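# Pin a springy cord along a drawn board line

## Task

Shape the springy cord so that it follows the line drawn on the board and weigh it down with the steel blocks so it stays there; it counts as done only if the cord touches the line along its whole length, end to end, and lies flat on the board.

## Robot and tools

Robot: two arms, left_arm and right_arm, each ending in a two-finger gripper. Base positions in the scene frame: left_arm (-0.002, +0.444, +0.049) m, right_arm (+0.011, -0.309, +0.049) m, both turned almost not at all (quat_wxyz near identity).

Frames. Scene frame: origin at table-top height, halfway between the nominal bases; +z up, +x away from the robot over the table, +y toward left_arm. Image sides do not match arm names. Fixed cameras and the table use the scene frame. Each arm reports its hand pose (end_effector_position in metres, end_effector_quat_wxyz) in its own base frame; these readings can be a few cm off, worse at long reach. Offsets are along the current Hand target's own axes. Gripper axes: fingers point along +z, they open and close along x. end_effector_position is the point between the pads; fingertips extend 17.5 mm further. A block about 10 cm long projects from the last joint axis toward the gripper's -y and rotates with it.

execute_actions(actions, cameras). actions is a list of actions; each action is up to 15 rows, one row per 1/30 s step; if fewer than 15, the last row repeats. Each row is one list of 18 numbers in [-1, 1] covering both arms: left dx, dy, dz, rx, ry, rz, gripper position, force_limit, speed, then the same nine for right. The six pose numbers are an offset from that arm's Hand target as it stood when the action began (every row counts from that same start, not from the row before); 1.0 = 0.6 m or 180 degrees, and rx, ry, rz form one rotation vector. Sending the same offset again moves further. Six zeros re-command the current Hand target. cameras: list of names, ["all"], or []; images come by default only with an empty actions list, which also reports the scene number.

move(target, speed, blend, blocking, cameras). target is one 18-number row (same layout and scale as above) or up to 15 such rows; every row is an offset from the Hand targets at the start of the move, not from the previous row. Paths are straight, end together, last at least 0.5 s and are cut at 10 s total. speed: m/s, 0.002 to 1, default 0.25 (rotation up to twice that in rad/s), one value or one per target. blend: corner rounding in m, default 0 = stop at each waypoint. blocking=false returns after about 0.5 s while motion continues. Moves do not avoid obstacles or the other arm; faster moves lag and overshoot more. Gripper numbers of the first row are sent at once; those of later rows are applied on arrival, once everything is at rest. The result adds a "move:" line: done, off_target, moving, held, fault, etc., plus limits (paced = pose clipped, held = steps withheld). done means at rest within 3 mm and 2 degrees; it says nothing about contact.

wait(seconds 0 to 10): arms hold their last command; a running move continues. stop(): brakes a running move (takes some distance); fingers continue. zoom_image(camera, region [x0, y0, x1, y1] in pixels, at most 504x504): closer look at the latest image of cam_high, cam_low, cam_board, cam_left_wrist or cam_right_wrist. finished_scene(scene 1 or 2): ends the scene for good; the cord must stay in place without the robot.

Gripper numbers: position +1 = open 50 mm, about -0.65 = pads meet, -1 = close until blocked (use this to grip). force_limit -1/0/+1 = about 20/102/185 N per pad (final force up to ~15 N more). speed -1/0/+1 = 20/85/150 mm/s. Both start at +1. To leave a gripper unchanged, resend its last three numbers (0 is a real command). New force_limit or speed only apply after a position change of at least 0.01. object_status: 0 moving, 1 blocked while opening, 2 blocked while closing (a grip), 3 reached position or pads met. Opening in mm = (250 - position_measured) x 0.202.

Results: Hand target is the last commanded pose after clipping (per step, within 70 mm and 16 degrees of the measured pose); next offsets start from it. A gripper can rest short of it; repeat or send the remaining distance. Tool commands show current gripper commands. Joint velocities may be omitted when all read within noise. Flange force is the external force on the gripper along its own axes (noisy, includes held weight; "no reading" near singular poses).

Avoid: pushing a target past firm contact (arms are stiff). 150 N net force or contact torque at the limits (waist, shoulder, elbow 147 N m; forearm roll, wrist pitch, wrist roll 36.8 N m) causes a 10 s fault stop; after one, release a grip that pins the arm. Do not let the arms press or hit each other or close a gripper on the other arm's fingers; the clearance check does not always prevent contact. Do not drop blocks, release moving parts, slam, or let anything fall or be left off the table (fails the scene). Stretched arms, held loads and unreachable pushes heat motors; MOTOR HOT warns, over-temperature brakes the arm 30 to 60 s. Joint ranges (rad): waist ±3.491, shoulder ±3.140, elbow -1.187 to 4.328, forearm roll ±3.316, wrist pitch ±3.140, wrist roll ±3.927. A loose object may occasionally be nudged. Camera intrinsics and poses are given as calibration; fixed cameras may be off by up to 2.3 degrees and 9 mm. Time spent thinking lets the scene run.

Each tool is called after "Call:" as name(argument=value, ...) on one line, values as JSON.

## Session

Call:
execute_actions(actions=[])

Call:
zoom_image(camera="cam_board", region=[170, 130, 470, 400])

Call:
zoom_image(camera="cam_board", region=[450, 130, 750, 400])

Scene clock: 0.00 s.
left_arm: end_effector_position=(+0.3987, +0.0332, +0.1268) position_measured=3 object_status=3 end_effector_quat_wxyz=(+0.207, -0.173, +0.724, -0.634) | right_arm: end_effector_position=(+0.5262, -0.0909, +0.2049) position_measured=3 object_status=3 end_effector_quat_wxyz=(-0.246, +0.969, -0.003, -0.031)
Joint positions: left_arm=[1.082 0.435 -0.917 1.029 -1.573 0.107] | right_arm=[-0.221 0.396 0.341 -0.473 -1.685 -1.37]
Joint velocities: within noise
Flange force (N): no reading
Hand target: left_arm +0.3987, +0.0332, +0.1268; +0.207, -0.173, +0.724, -0.634 | right_arm +0.5262, -0.0909, +0.2049; -0.246, +0.969, -0.003, -0.031
Tool commands: left_gripper/position=+1.0 left_gripper/force_limit=+1.0 left_gripper/speed=+1.0 right_gripper/position=+1.0 right_gripper/force_limit=+1.0 right_gripper/speed=+1.0
camera_calibration:
cam_left_wrist: T_world_to_cam=[[-0.854114, -0.514025, -0.0791664, 0.377799], [-0.167815, 0.41646, -0.893532, 0.179923], [0.492267, -0.749893, -0.441965, 0.0157066], [0, 0, 0, 1]] pos_world=[0.345145, 0.131045, 0.197618]
cam_right_wrist: T_world_to_cam=[[0.998847, 0.0209911, -0.0431735, -0.506485], [0.0154228, -0.991975, -0.125487, -0.0625536], [-0.0454612, 0.124676, -0.991155, 0.368756], [0, 0, 0, 1]] pos_world=[0.523629, -0.0973951, 0.335778]

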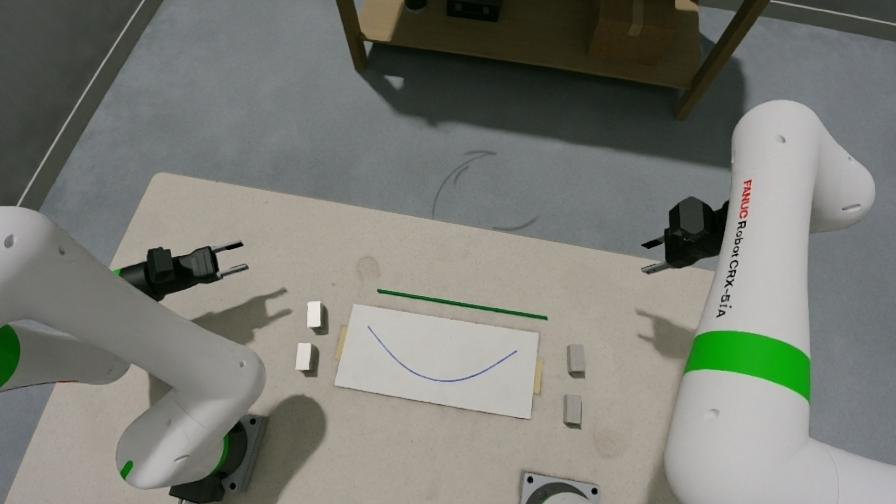

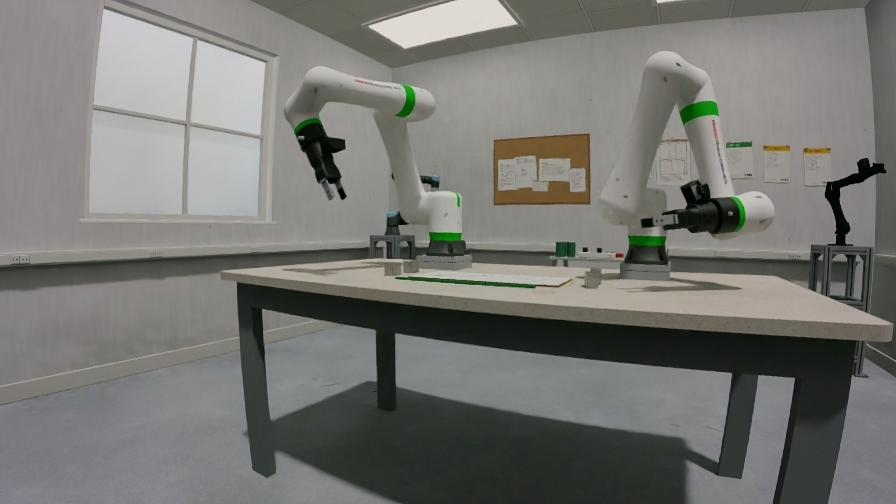

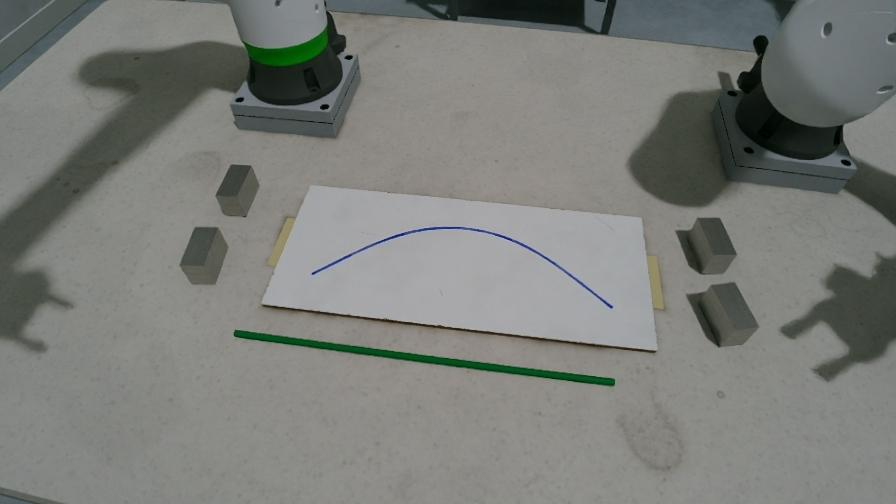

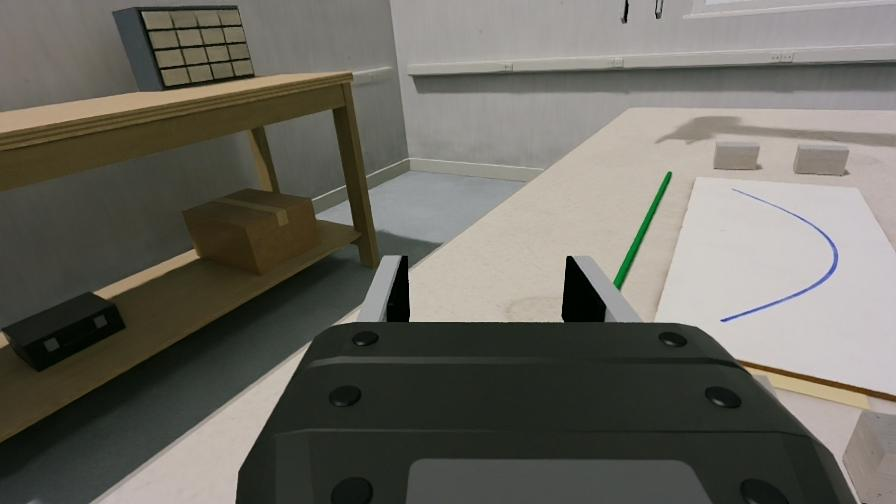

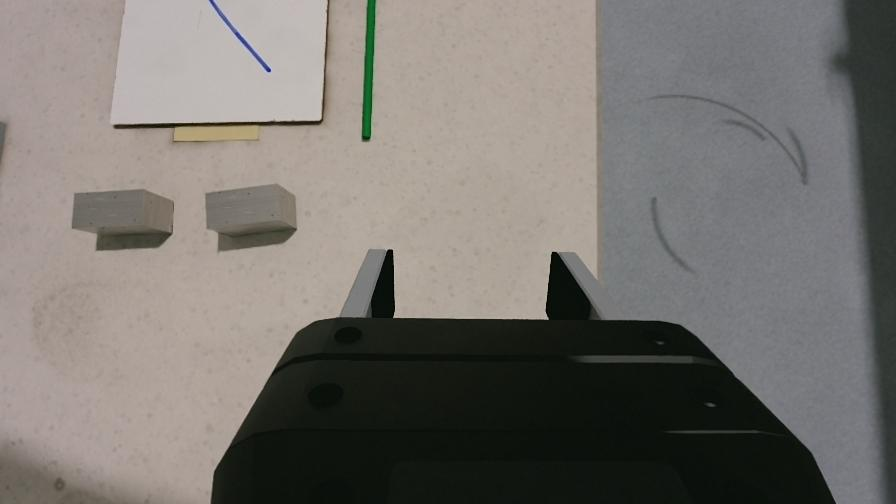

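Scaled by 1.680 from the camera's 896x504 image, which has a finer 1280x720 frame.

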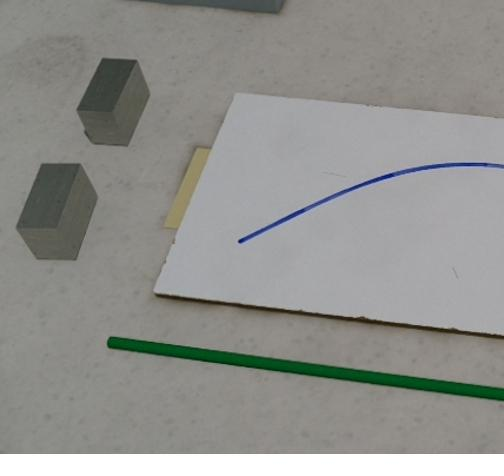

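Scaled by 1.680 from the camera's 896x504 image, which has a finer 1280x720 frame.

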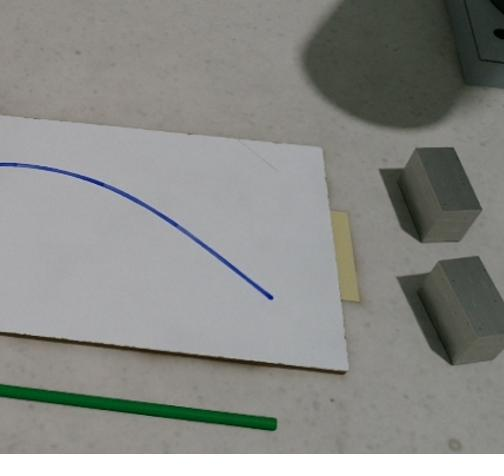

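Call:
move(target=[[0.1617,-0.168,0.3337,-0.244,0.481,0.513,0.2,-1,0,-0.124,-0.203,0.119,-0.14,-0.108,-0.49,0.2,-1,0],[0.2825,-0.0438,0.5927,-0.177,-0.581,-0.662,0.2,-1,0,-0.131,-0.302,0.3725,0.029,0.244,0.963,0.2,-1,0]], speed=0.45, cameras=["cam_board","cam_left_wrist","cam_right_wrist"])

Scene clock: 36.13 s.
left_arm: end_effector_position=(+0.4386, -0.3587, +0.1002) position_measured=123 object_status=3 end_effector_quat_wxyz=(+0.000, +1.000, +0.020, +0.000) | right_arm: end_effector_position=(+0.4384, +0.1743, +0.1001) position_measured=123 object_status=3 end_effector_quat_wxyz=(+0.000, -0.007, +1.000, +0.001)
Joint positions: left_arm=[-0.454 0.373 0.011 -0.001 -1.209 -1.076] | right_arm=[0.657 0.149 -0.272 -0.002 -1.149 0.929]
Flange force (N): left_arm=[2.0 -0.1 -0.1] | right_arm=[-2.2 1.4 -2.2]
Hand target: left_arm +0.4386, -0.3587, +0.1002; +0.000, +1.000, +0.020, +0.000 | right_arm +0.4384, +0.1742, +0.1001; +0.000, -0.007, +1.000, +0.001
Off the commanded pose: left_arm 0.000 m, 0 deg | right_arm 0.000 m, 0 deg.
move: done
camera_calibration:
cam_left_wrist: T_world_to_cam=[[0.999133, 0.0416291, 0.000864373, -0.413248], [0.0388285, -0.939009, 0.341693, -0.374497], [0.015036, -0.341363, -0.939811, 0.0962394], [0, 0, 0, 1]] pos_world=[0.425984, -0.3016, 0.218767]
cam_right_wrist: T_world_to_cam=[[-0.999404, -0.0328011, 0.0107438, 0.451168], [-0.0265958, 0.930225, 0.366024, -0.177141], [-0.0220001, 0.36552, -0.930544, 0.169467], [0, 0, 0, 1]] pos_world=[0.449916, 0.117637, 0.217687]
Images, in order (width x height): cam_board 896x504, cam_left_wrist 896x504, cam_right_wrist 896x504.

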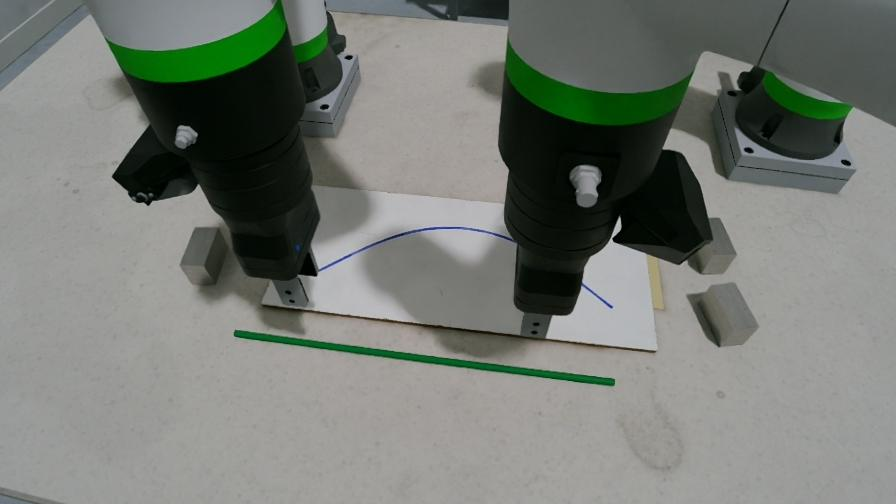

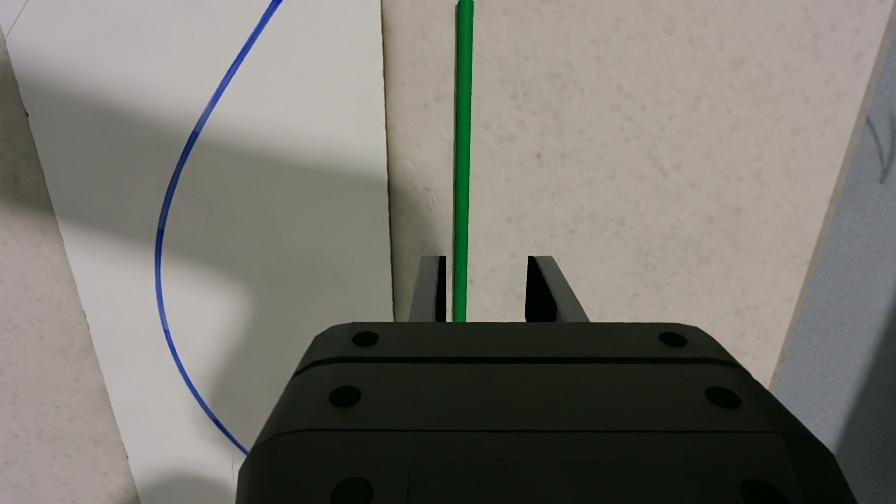

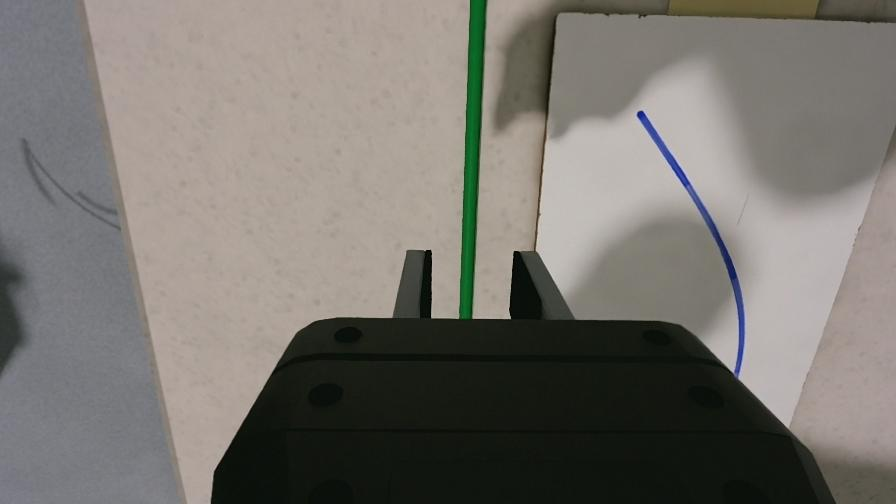

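Call:
move(target=[[-0.002,0,0.17,0,0,0,0.2,-1,-0.5,0.0108,0,0.17,0,0,0,0.2,-1,-0.5],[-0.002,0,0.2095,0,0,0,-1,-1,-0.5,0.0108,0,0.2135,0,0,0,-1,-1,-0.5],[-0.002,0,0.133,0,0,0,-1,-1,-0.5,0.0108,0,0.137,0,0,0,-1,-1,-0.5],[-0.1342,-0.047,0.133,0,0,-0.016,-1,-1,-0.5,0.1253,0.0462,0.137,0,0,-0.016,-1,-1,-0.5],[-0.1342,-0.047,0.198,0,0,-0.016,0.1,-0.8,-1,0.1253,0.0462,0.201,0,0,-0.016,0.1,-0.8,-1]], speed=[0.25,0.08,0.15,0.2,0.08], cameras=["cam_board","cam_left_wrist","cam_right_wrist"])

Scene clock: 52.23 s.
left_arm: end_effector_position=(+0.3571, -0.3336, -0.0186) position_measured=138 object_status=3 end_effector_quat_wxyz=(+0.000, +0.999, +0.045, +0.000) | right_arm: end_effector_position=(+0.3628, +0.2011, -0.0204) position_measured=138 object_status=0 end_effector_quat_wxyz=(+0.000, -0.032, +0.999, +0.001)
Joint positions: left_arm=[-0.483 0.349 -0.343 -0.001 -0.879 -0.997] | right_arm=[0.824 0.194 -0.555 -0.002 -0.82 0.813]
Flange force (N): left_arm=[2.3 -1.0 0.3] | right_arm=[-1.2 1.1 -2.6]
Hand target: left_arm +0.3571, -0.3336, -0.0186; +0.000, +0.999, +0.045, +0.000 | right_arm +0.3629, +0.2011, -0.0204; +0.000, -0.032, +0.999, +0.001
Off the commanded pose: left_arm 0.000 m, 0 deg | right_arm 0.000 m, 0 deg.
move: done
camera_calibration:
cam_left_wrist: T_world_to_cam=[[0.99577, 0.0918724, 0.000875213, -0.314812], [0.0860415, -0.935828, 0.341794, -0.323027], [0.0322205, -0.340273, -0.939775, -0.0115101], [0, 0, 0, 1]] pos_world=[0.341645, -0.277292, 0.0998672]
cam_right_wrist: T_world_to_cam=[[-0.996509, -0.0827951, 0.0107092, 0.386881], [-0.0731461, 0.927721, 0.366038, -0.142554], [-0.0402413, 0.363977, -0.930538, 0.0528186], [0, 0, 0, 1]] pos_world=[0.377229, 0.145058, 0.0971869]
Images, in order (width x height): cam_board 896x504, cam_left_wrist 896x504, cam_right_wrist 896x504.

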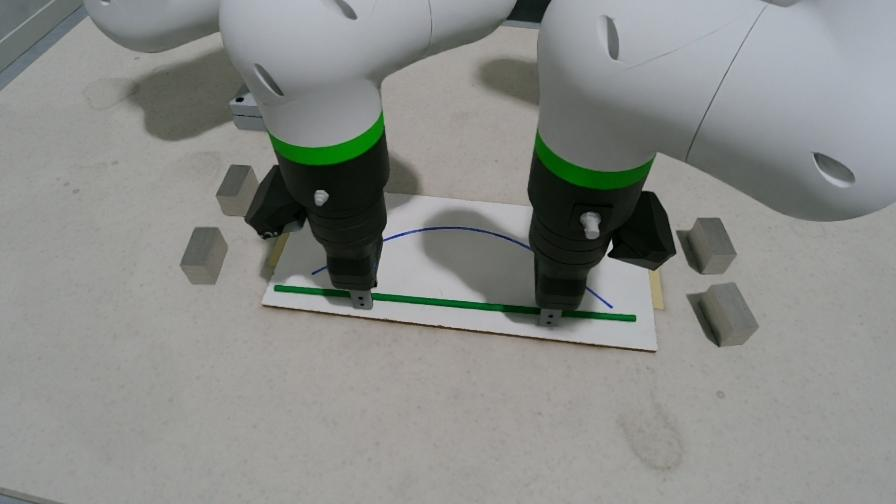

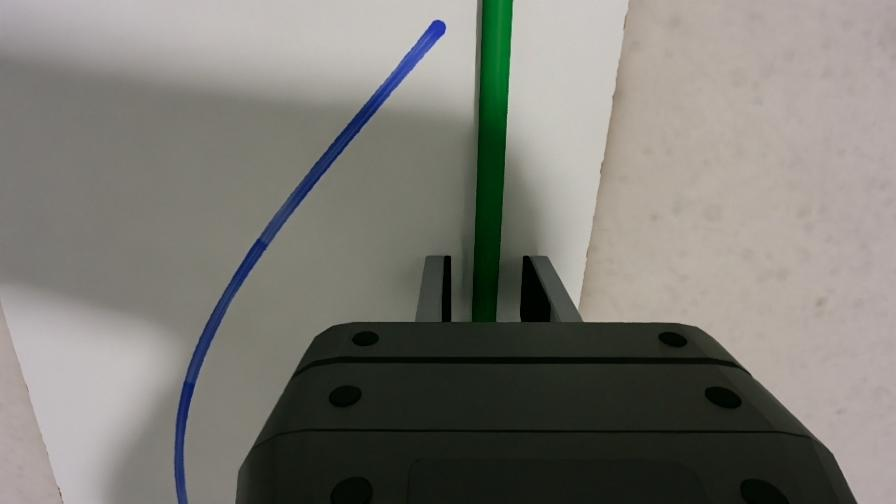

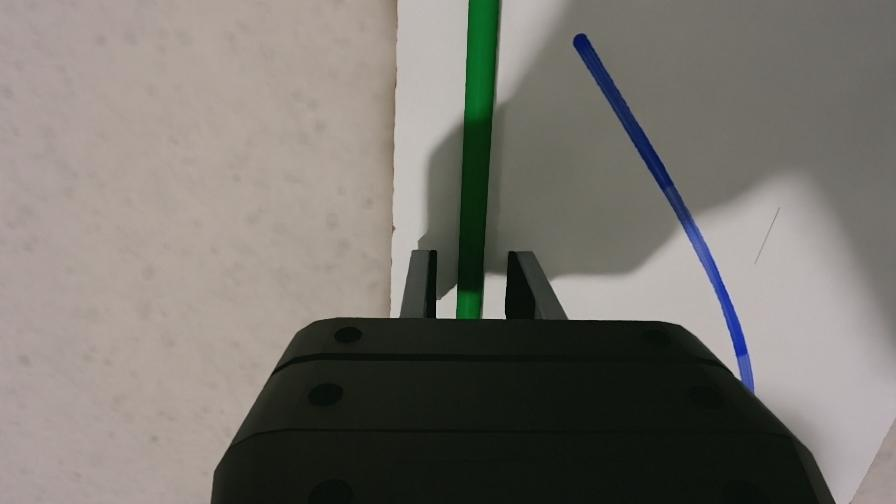

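Call:
move(target=[[0,0,0,0,0,0,-1,-1,-0.5,0,0,0,0,0,0,-1,-1,-0.5],[0,-0.0117,0,0,0,0,0.1,-0.8,-1,0,0.0117,0,0,0,0,0.1,-0.8,-1],[0,-0.0117,-0.18,0,0,0,0.8,-0.8,0,0,0.0117,-0.18,0,0,0,0.8,-0.8,0],[0.006,-0.34,-0.18,0,0,-0.538,0.8,-0.8,0,0.0454,-0.3453,-0.18,0,0,0.489,0.8,-0.8,0]], speed=[0.1,0.05,0.25,0.35], cameras=["cam_board","cam_left_wrist","cam_right_wrist"])

Scene clock: 77.37 s.
left_arm: end_effector_position=(+0.3423, -0.1302, +0.0895) position_measured=32 object_status=3 end_effector_quat_wxyz=(+0.000, +0.629, +0.777, +0.000) | right_arm: end_effector_position=(+0.3490, -0.0076, +0.0872) position_measured=32 object_status=3 end_effector_quat_wxyz=(-0.001, +0.671, +0.741, +0.001)
Joint positions: left_arm=[-0.001 -0.108 -0.562 -0.001 -1.116 0.211] | right_arm=[0.358 -0.153 -0.606 -0.002 -1.117 -0.258]
Flange force (N): left_arm=[2.1 1.7 -0.2] | right_arm=[0.1 2.1 -2.6]
Hand target: left_arm +0.3423, -0.1302, +0.0895; +0.000, +0.629, +0.777, +0.000 | right_arm +0.3490, -0.0076, +0.0872; -0.001, +0.671, +0.741, +0.001
Off the commanded pose: left_arm 0.000 m, 0 deg | right_arm 0.000 m, 0 deg.
move: done
camera_calibration:
cam_left_wrist: T_world_to_cam=[[-0.209725, 0.97776, 0.000831971, 0.209225], [0.9185, 0.196722, 0.343014, -0.305926], [0.335222, 0.0727029, -0.93933, 0.109875], [0, 0, 0, 1]] pos_world=[0.28804, -0.152377, 0.207971]
cam_right_wrist: T_world_to_cam=[[-0.117175, 0.993031, 0.0126426, 0.0557532], [0.925423, 0.10456, 0.364224, -0.34387], [0.360364, 0.0543775, -0.931226, 0.0862708], [0, 0, 0, 1]] pos_world=[0.29367, -0.0241007, 0.204878]
Images, in order (width x height): cam_board 896x504, cam_left_wrist 896x504, cam_right_wrist 896x504.

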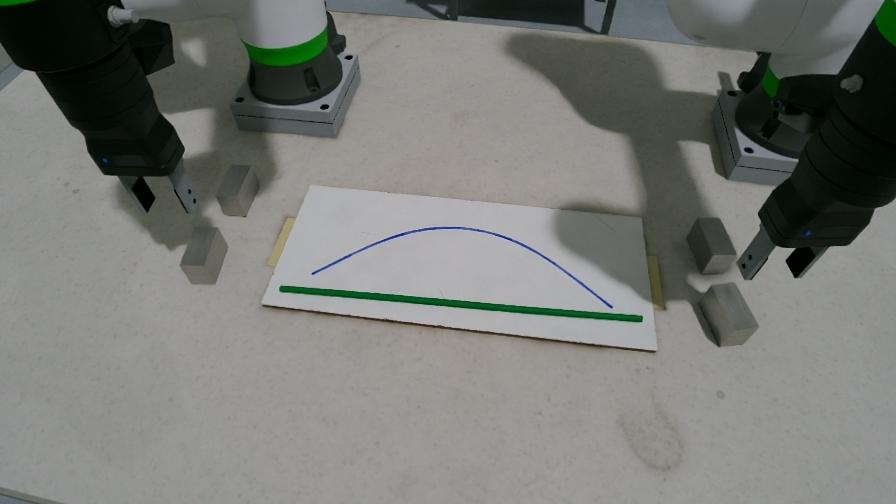

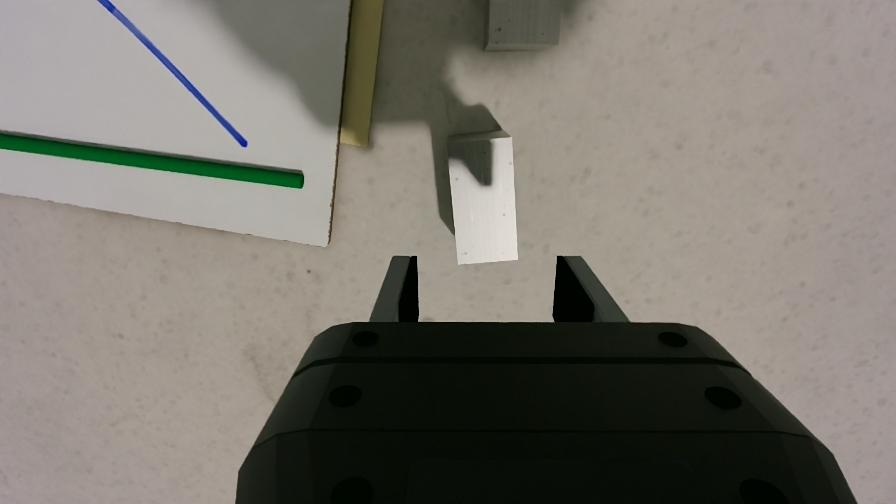

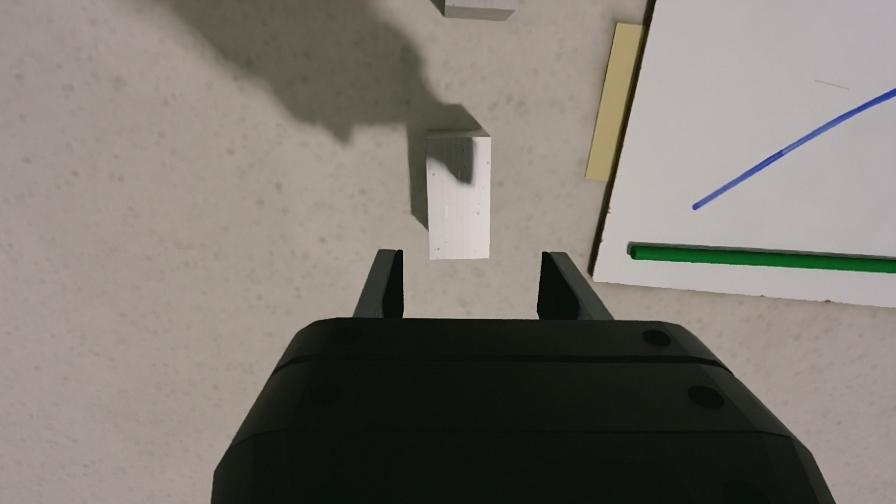

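Call:
move(target=[[0.0125,-0.008,0.1842,0,0,-0.011,0.8,-0.8,0,-0.0038,-0.0039,0.182,0,0,0,0.8,-0.8,0],[0.0125,-0.008,0.1842,0,0,-0.011,-1,-0.8,0,-0.0038,-0.0039,0.182,0,0,0,-1,-0.8,0],[0.0125,-0.008,0,0,0,-0.011,-1,-0.8,0,-0.0038,-0.0039,0,0,0,0,-1,-0.8,0],[-0.1662,-0.089,0.04,0,0,0.2806,-1,-0.8,0,0.2059,-0.0395,0.04,0,0,-0.202,-1,-0.8,0],[-0.1662,-0.089,0.1724,0,0,0.2806,0.7,-0.8,-0.7,0.2059,-0.0395,0.1704,0,0,-0.202,0.7,-0.8,-0.7],[-0.1662,-0.089,0,0,0,0.2806,0.8,-0.8,-0.7,0.2059,-0.0395,0,0,0,-0.202,0.7,-0.8,-0.7],[0.0437,-0.1718,0,0,0,0,0.8,-0.8,0,-0.05,-0.1,0,0,0,0,0.7,-0.8,-0.7]], speed=[0.25,0.2,0.3,0.35,0.15,0.3,0.35])

Call:
execute_actions(actions=[])

Scene clock: 115.37 s.
left_arm: end_effector_position=(+0.2360, -0.1260, +0.0895) position_measured=32 object_status=3 end_effector_quat_wxyz=(+0.000, +0.629, +0.777, +0.000) | right_arm: end_effector_position=(+0.2923, -0.0434, +0.0871) position_measured=48 object_status=3 end_effector_quat_wxyz=(-0.001, +0.671, +0.741, +0.001)
Joint positions: left_arm=[0.016 -0.42 -0.79 -0.001 -1.201 0.194] | right_arm=[0.306 -0.318 -0.731 -0.002 -1.157 -0.206]
Flange force (N): left_arm=[3.2 2.0 -0.4] | right_arm=[0.1 2.1 -2.8]
Hand target: left_arm +0.2360, -0.1260, +0.0895; +0.000, +0.629, +0.777, +0.000 | right_arm +0.2923, -0.0434, +0.0871; -0.001, +0.671, +0.741, +0.001
Off the commanded pose: left_arm 0.000 m, 0 deg | right_arm 0.000 m, 0 deg.
move: done

Scene clock: 115.37 s.
left_arm: end_effector_position=(+0.2360, -0.1260, +0.0895) position_measured=32 object_status=3 end_effector_quat_wxyz=(+0.000, +0.629, +0.777, +0.000) | right_arm: end_effector_position=(+0.2923, -0.0434, +0.0871) position_measured=48 object_status=3 end_effector_quat_wxyz=(-0.001, +0.671, +0.741, +0.001)
Joint positions: left_arm=[0.016 -0.42 -0.79 -0.001 -1.201 0.194] | right_arm=[0.306 -0.318 -0.731 -0.002 -1.157 -0.206]
Joint velocities: within noise
Flange force (N): left_arm=[3.2 2.0 -0.4] | right_arm=[0.1 2.1 -2.8]
Hand target: left_arm +0.2360, -0.1260, +0.0895; +0.000, +0.629, +0.777, +0.000 | right_arm +0.2923, -0.0434, +0.0871; -0.001, +0.671, +0.741, +0.001
Tool commands: left_gripper/position=+0.8 left_gripper/force_limit=-0.8 left_gripper/speed=+0.0 right_gripper/position=+0.7 right_gripper/force_limit=-0.8 right_gripper/speed=-0.7
Off the commanded pose: left_arm 0.000 m, 0 deg | right_arm 0.000 m, 0 deg.
camera_calibration:
cam_left_wrist: T_world_to_cam=[[-0.209725, 0.97776, 0.000831971, 0.182824], [0.9185, 0.196722, 0.343014, -0.209081], [0.335222, 0.0727029, -0.93933, 0.145109], [0, 0, 0, 1]] pos_world=[0.18174, -0.148177, 0.207871]
cam_right_wrist: T_world_to_cam=[[-0.117168, 0.993032, 0.0126202, 0.0845648], [0.925356, 0.104552, 0.364397, -0.28765], [0.360538, 0.0543737, -0.931158, 0.108497], [0, 0, 0, 1]] pos_world=[0.236969, -0.0598007, 0.204779]

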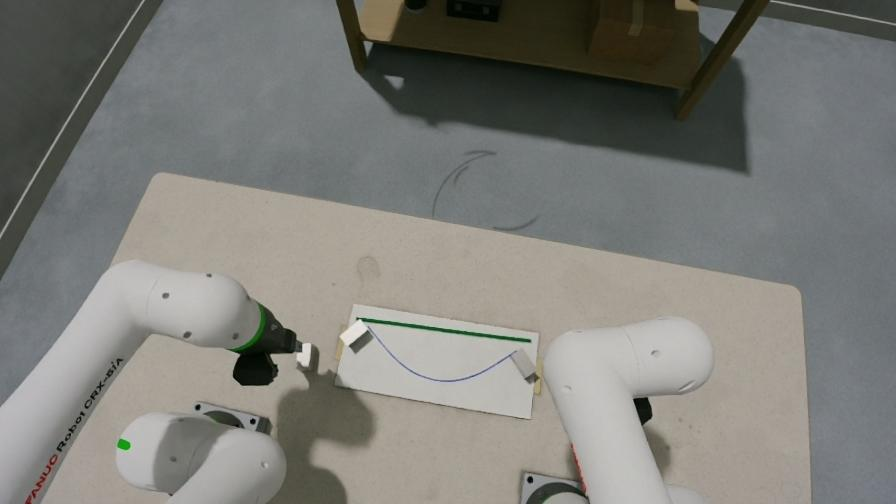

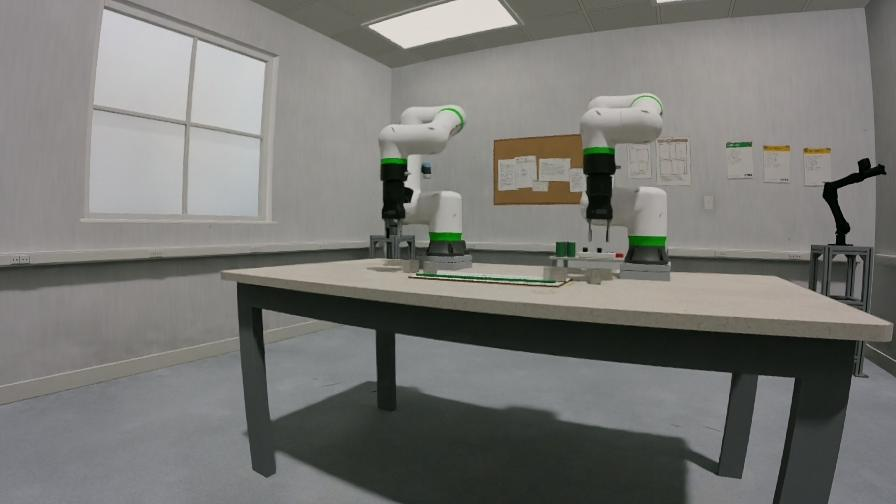

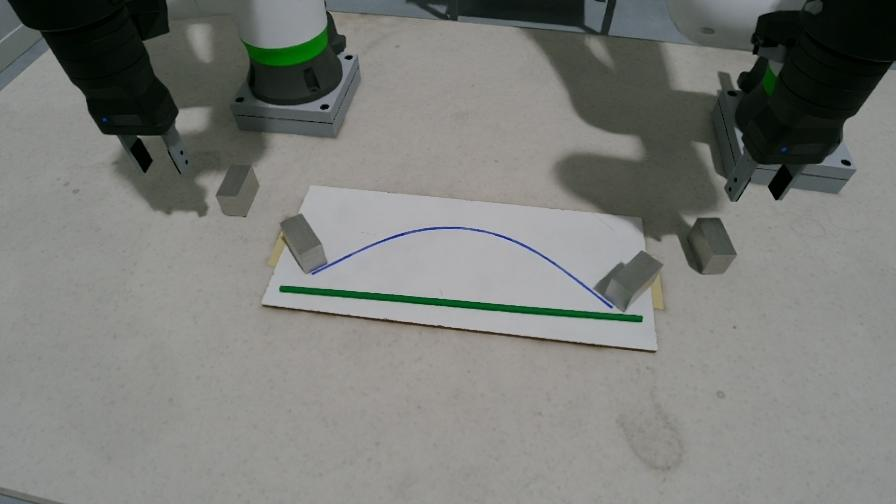

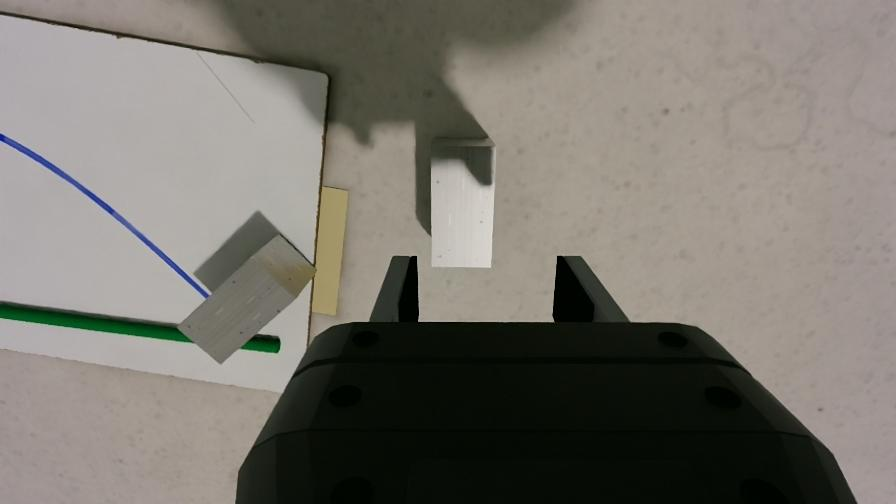

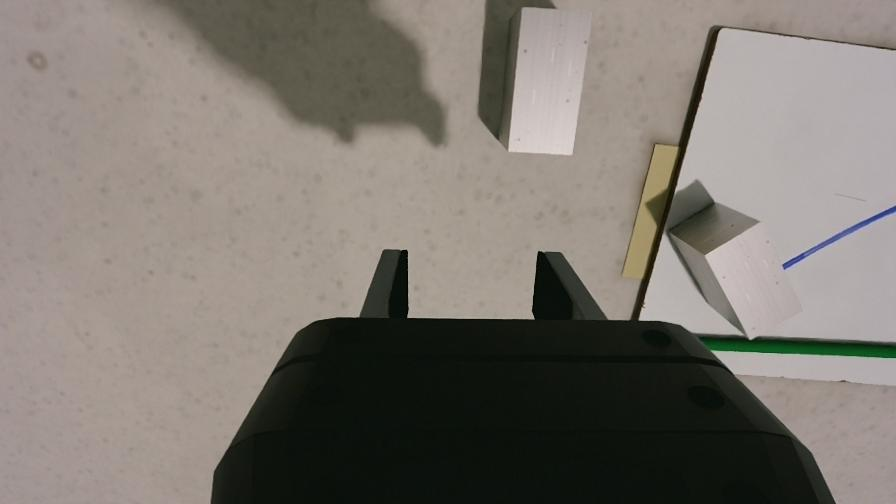

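Call:
move(target=[[-0.0045,-0.0053,0.1842,0,0,-0.005,0.8,-0.8,0,0,0,0,0,0,0,0.7,-0.8,-0.7],[-0.0045,-0.0053,0.1842,0,0,-0.005,-1,-0.5,0,0,0,0,0,0,0,0.7,-0.8,-0.7],[-0.0045,-0.0053,0,0,0,0,-1,-0.5,0,0,0,0,0,0,0,0.7,-0.8,-0.7],[-0.5643,0.1782,0,0,0,0.0583,-1,-0.5,0,0,0,0,0,0,0,0.7,-0.8,-0.7],[-0.5643,0.1782,0.1688,0,0,0.0583,-1,-0.5,0,0,0,0,0,0,0,0.7,-0.8,-0.7],[-0.5225,-0.0327,0.1688,0,0,0.0583,-1,-0.5,0,0,0,0,0,0,0,0.7,-0.8,-0.7]], speed=[0.25,0.1,0.3,0.4,0.2,0.1], cameras=["cam_board","cam_left_wrist"])

Call:
zoom_image(camera="cam_board", region=[260, 190, 680, 330])

Scene clock: 137.53 s.
left_arm: end_effector_position=(+0.2821, -0.4367, -0.0120) position_measured=104 object_status=2 end_effector_quat_wxyz=(+0.000, +0.698, +0.716, +0.000) | right_arm: end_effector_position=(+0.2923, -0.0434, +0.0871) position_measured=48 object_status=3 end_effector_quat_wxyz=(-0.001, +0.671, +0.741, +0.001)
Joint positions: left_arm=[-0.745 0.403 -0.245 -0.001 -0.923 0.772] | right_arm=[0.306 -0.318 -0.731 -0.002 -1.157 -0.206]
Flange force (N): left_arm=[-0.8 2.0 5.8] | right_arm=[0.0 2.2 -2.5]
Hand target: left_arm +0.2821, -0.4367, -0.0120; +0.000, +0.698, +0.716, +0.000 | right_arm +0.2923, -0.0434, +0.0871; -0.001, +0.671, +0.741, +0.001
Off the commanded pose: left_arm 0.000 m, 0 deg | right_arm 0.000 m, 0 deg.
move: done; limits=paced
camera_calibration:
cam_left_wrist: T_world_to_cam=[[-0.0282536, 0.9996, 0.000845874, 0.454639], [0.939033, 0.0262516, 0.342823, -0.235727], [0.342664, 0.0104803, -0.9394, 0.0277227], [0, 0, 0, 1]] pos_world=[0.224701, -0.448559, 0.106471]
Images, in order (width x height): cam_board 896x504, cam_left_wrist 896x504.

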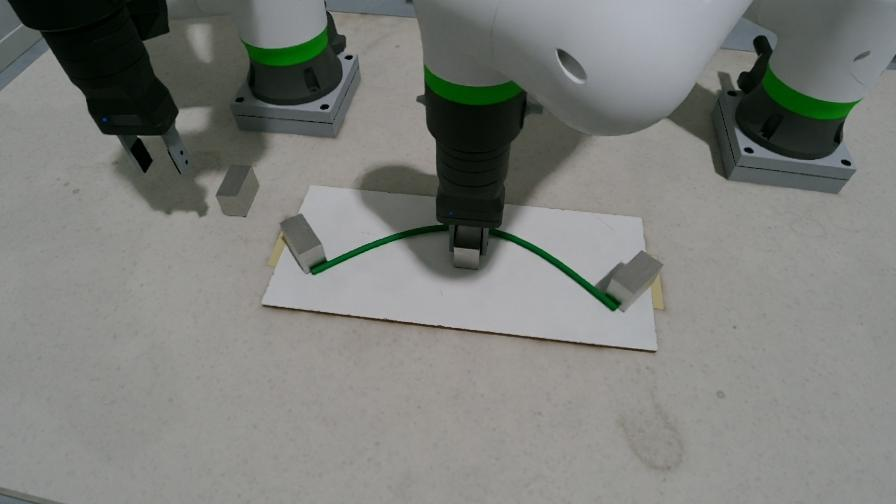

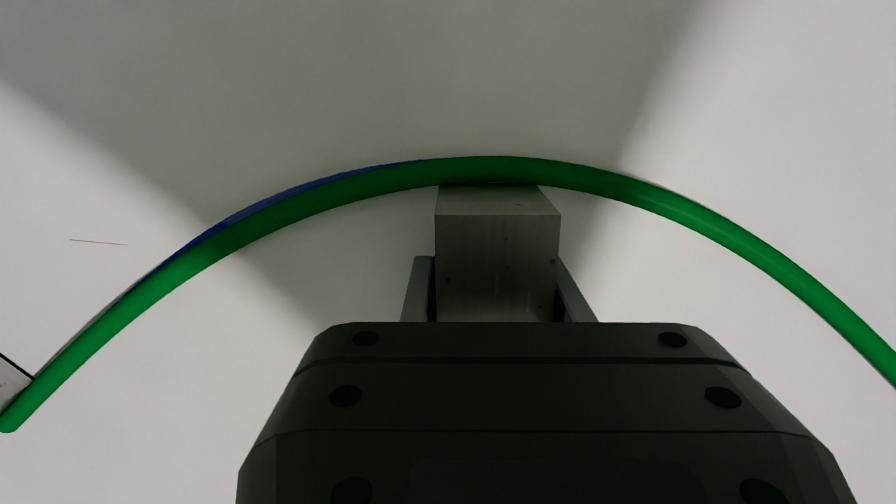

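Scaled by 1.200 from the camera's 896x504 image, which has a finer 1280x720 frame.

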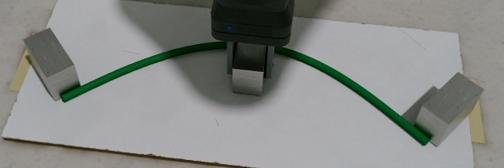

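Call:
move(target=[[0,-0.003,0,0,0,0,-1,-0.5,0,0,0,0,0,0,0,0.7,-0.8,-0.7],[0,-0.003,0.0026,0,0,0,-1,-0.5,0,0,0,0,0,0,0,0.7,-0.8,-0.7],[0,-0.003,0.0026,0,0,0,0.7,-0.5,-1,0,0,0,0,0,0,0.7,-0.8,-0.7],[0,-0.003,-0.22,0,0,0,0.7,-0.5,-1,0,0,0,0,0,0,0.7,-0.8,-0.7]], speed=[0.03,0.01,0.05,0.25], cameras=["cam_board","cam_left_wrist"])

Call:
zoom_image(camera="cam_left_wrist", region=[0, 80, 500, 400])

Call:
zoom_image(camera="cam_board", region=[260, 190, 680, 330])

Scene clock: 145.50 s.
left_arm: end_effector_position=(+0.2802, -0.4368, +0.1200) position_measured=48 object_status=3 end_effector_quat_wxyz=(+0.000, +0.698, +0.716, +0.000) | right_arm: end_effector_position=(+0.2923, -0.0434, +0.0871) position_measured=48 object_status=3 end_effector_quat_wxyz=(-0.001, +0.671, +0.741, +0.001)
Joint positions: left_arm=[-0.748 0.244 -0.108 -0.001 -1.219 0.774] | right_arm=[0.306 -0.318 -0.731 -0.002 -1.157 -0.206]
Flange force (N): left_arm=[-0.4 2.3 -0.3] | right_arm=[0.0 2.4 -2.9]
Hand target: left_arm +0.2802, -0.4368, +0.1200; +0.000, +0.698, +0.716, +0.000 | right_arm +0.2923, -0.0434, +0.0871; -0.001, +0.671, +0.741, +0.001
Off the commanded pose: left_arm 0.000 m, 0 deg | right_arm 0.000 m, 0 deg.
move: done
camera_calibration:
cam_left_wrist: T_world_to_cam=[[-0.0280994, 0.999605, 0.00100754, 0.454503], [0.939037, 0.0260512, 0.342828, -0.279285], [0.342666, 0.0105794, -0.939398, 0.152419], [0, 0, 0, 1]] pos_world=[0.222801, -0.44866, 0.238471]
Images, in order (width x height): cam_board 896x504, cam_left_wrist 896x504.

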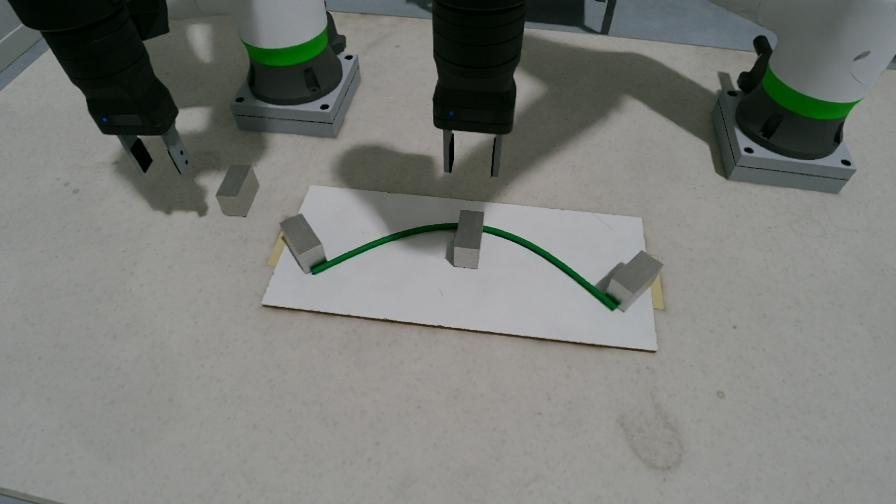

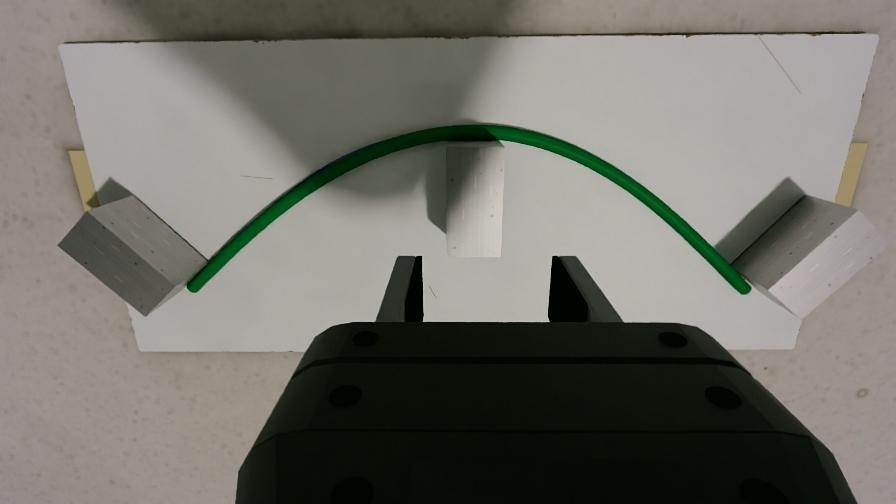

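Scaled by 1.008 from the camera's 896x504 image, which has a finer 1280x720 frame.

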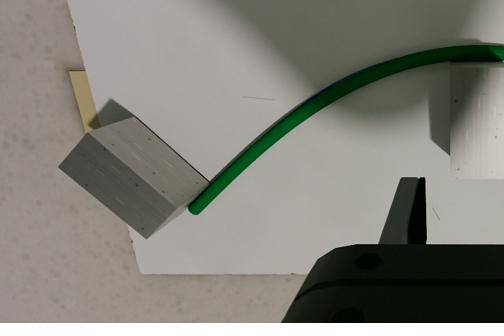

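Scaled by 1.200 from the camera's 896x504 image, which has a finer 1280x720 frame.

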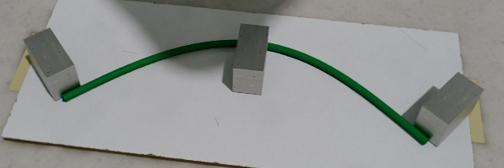

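Call:
finished_scene(scene=2)

The scene is finished: the task was done.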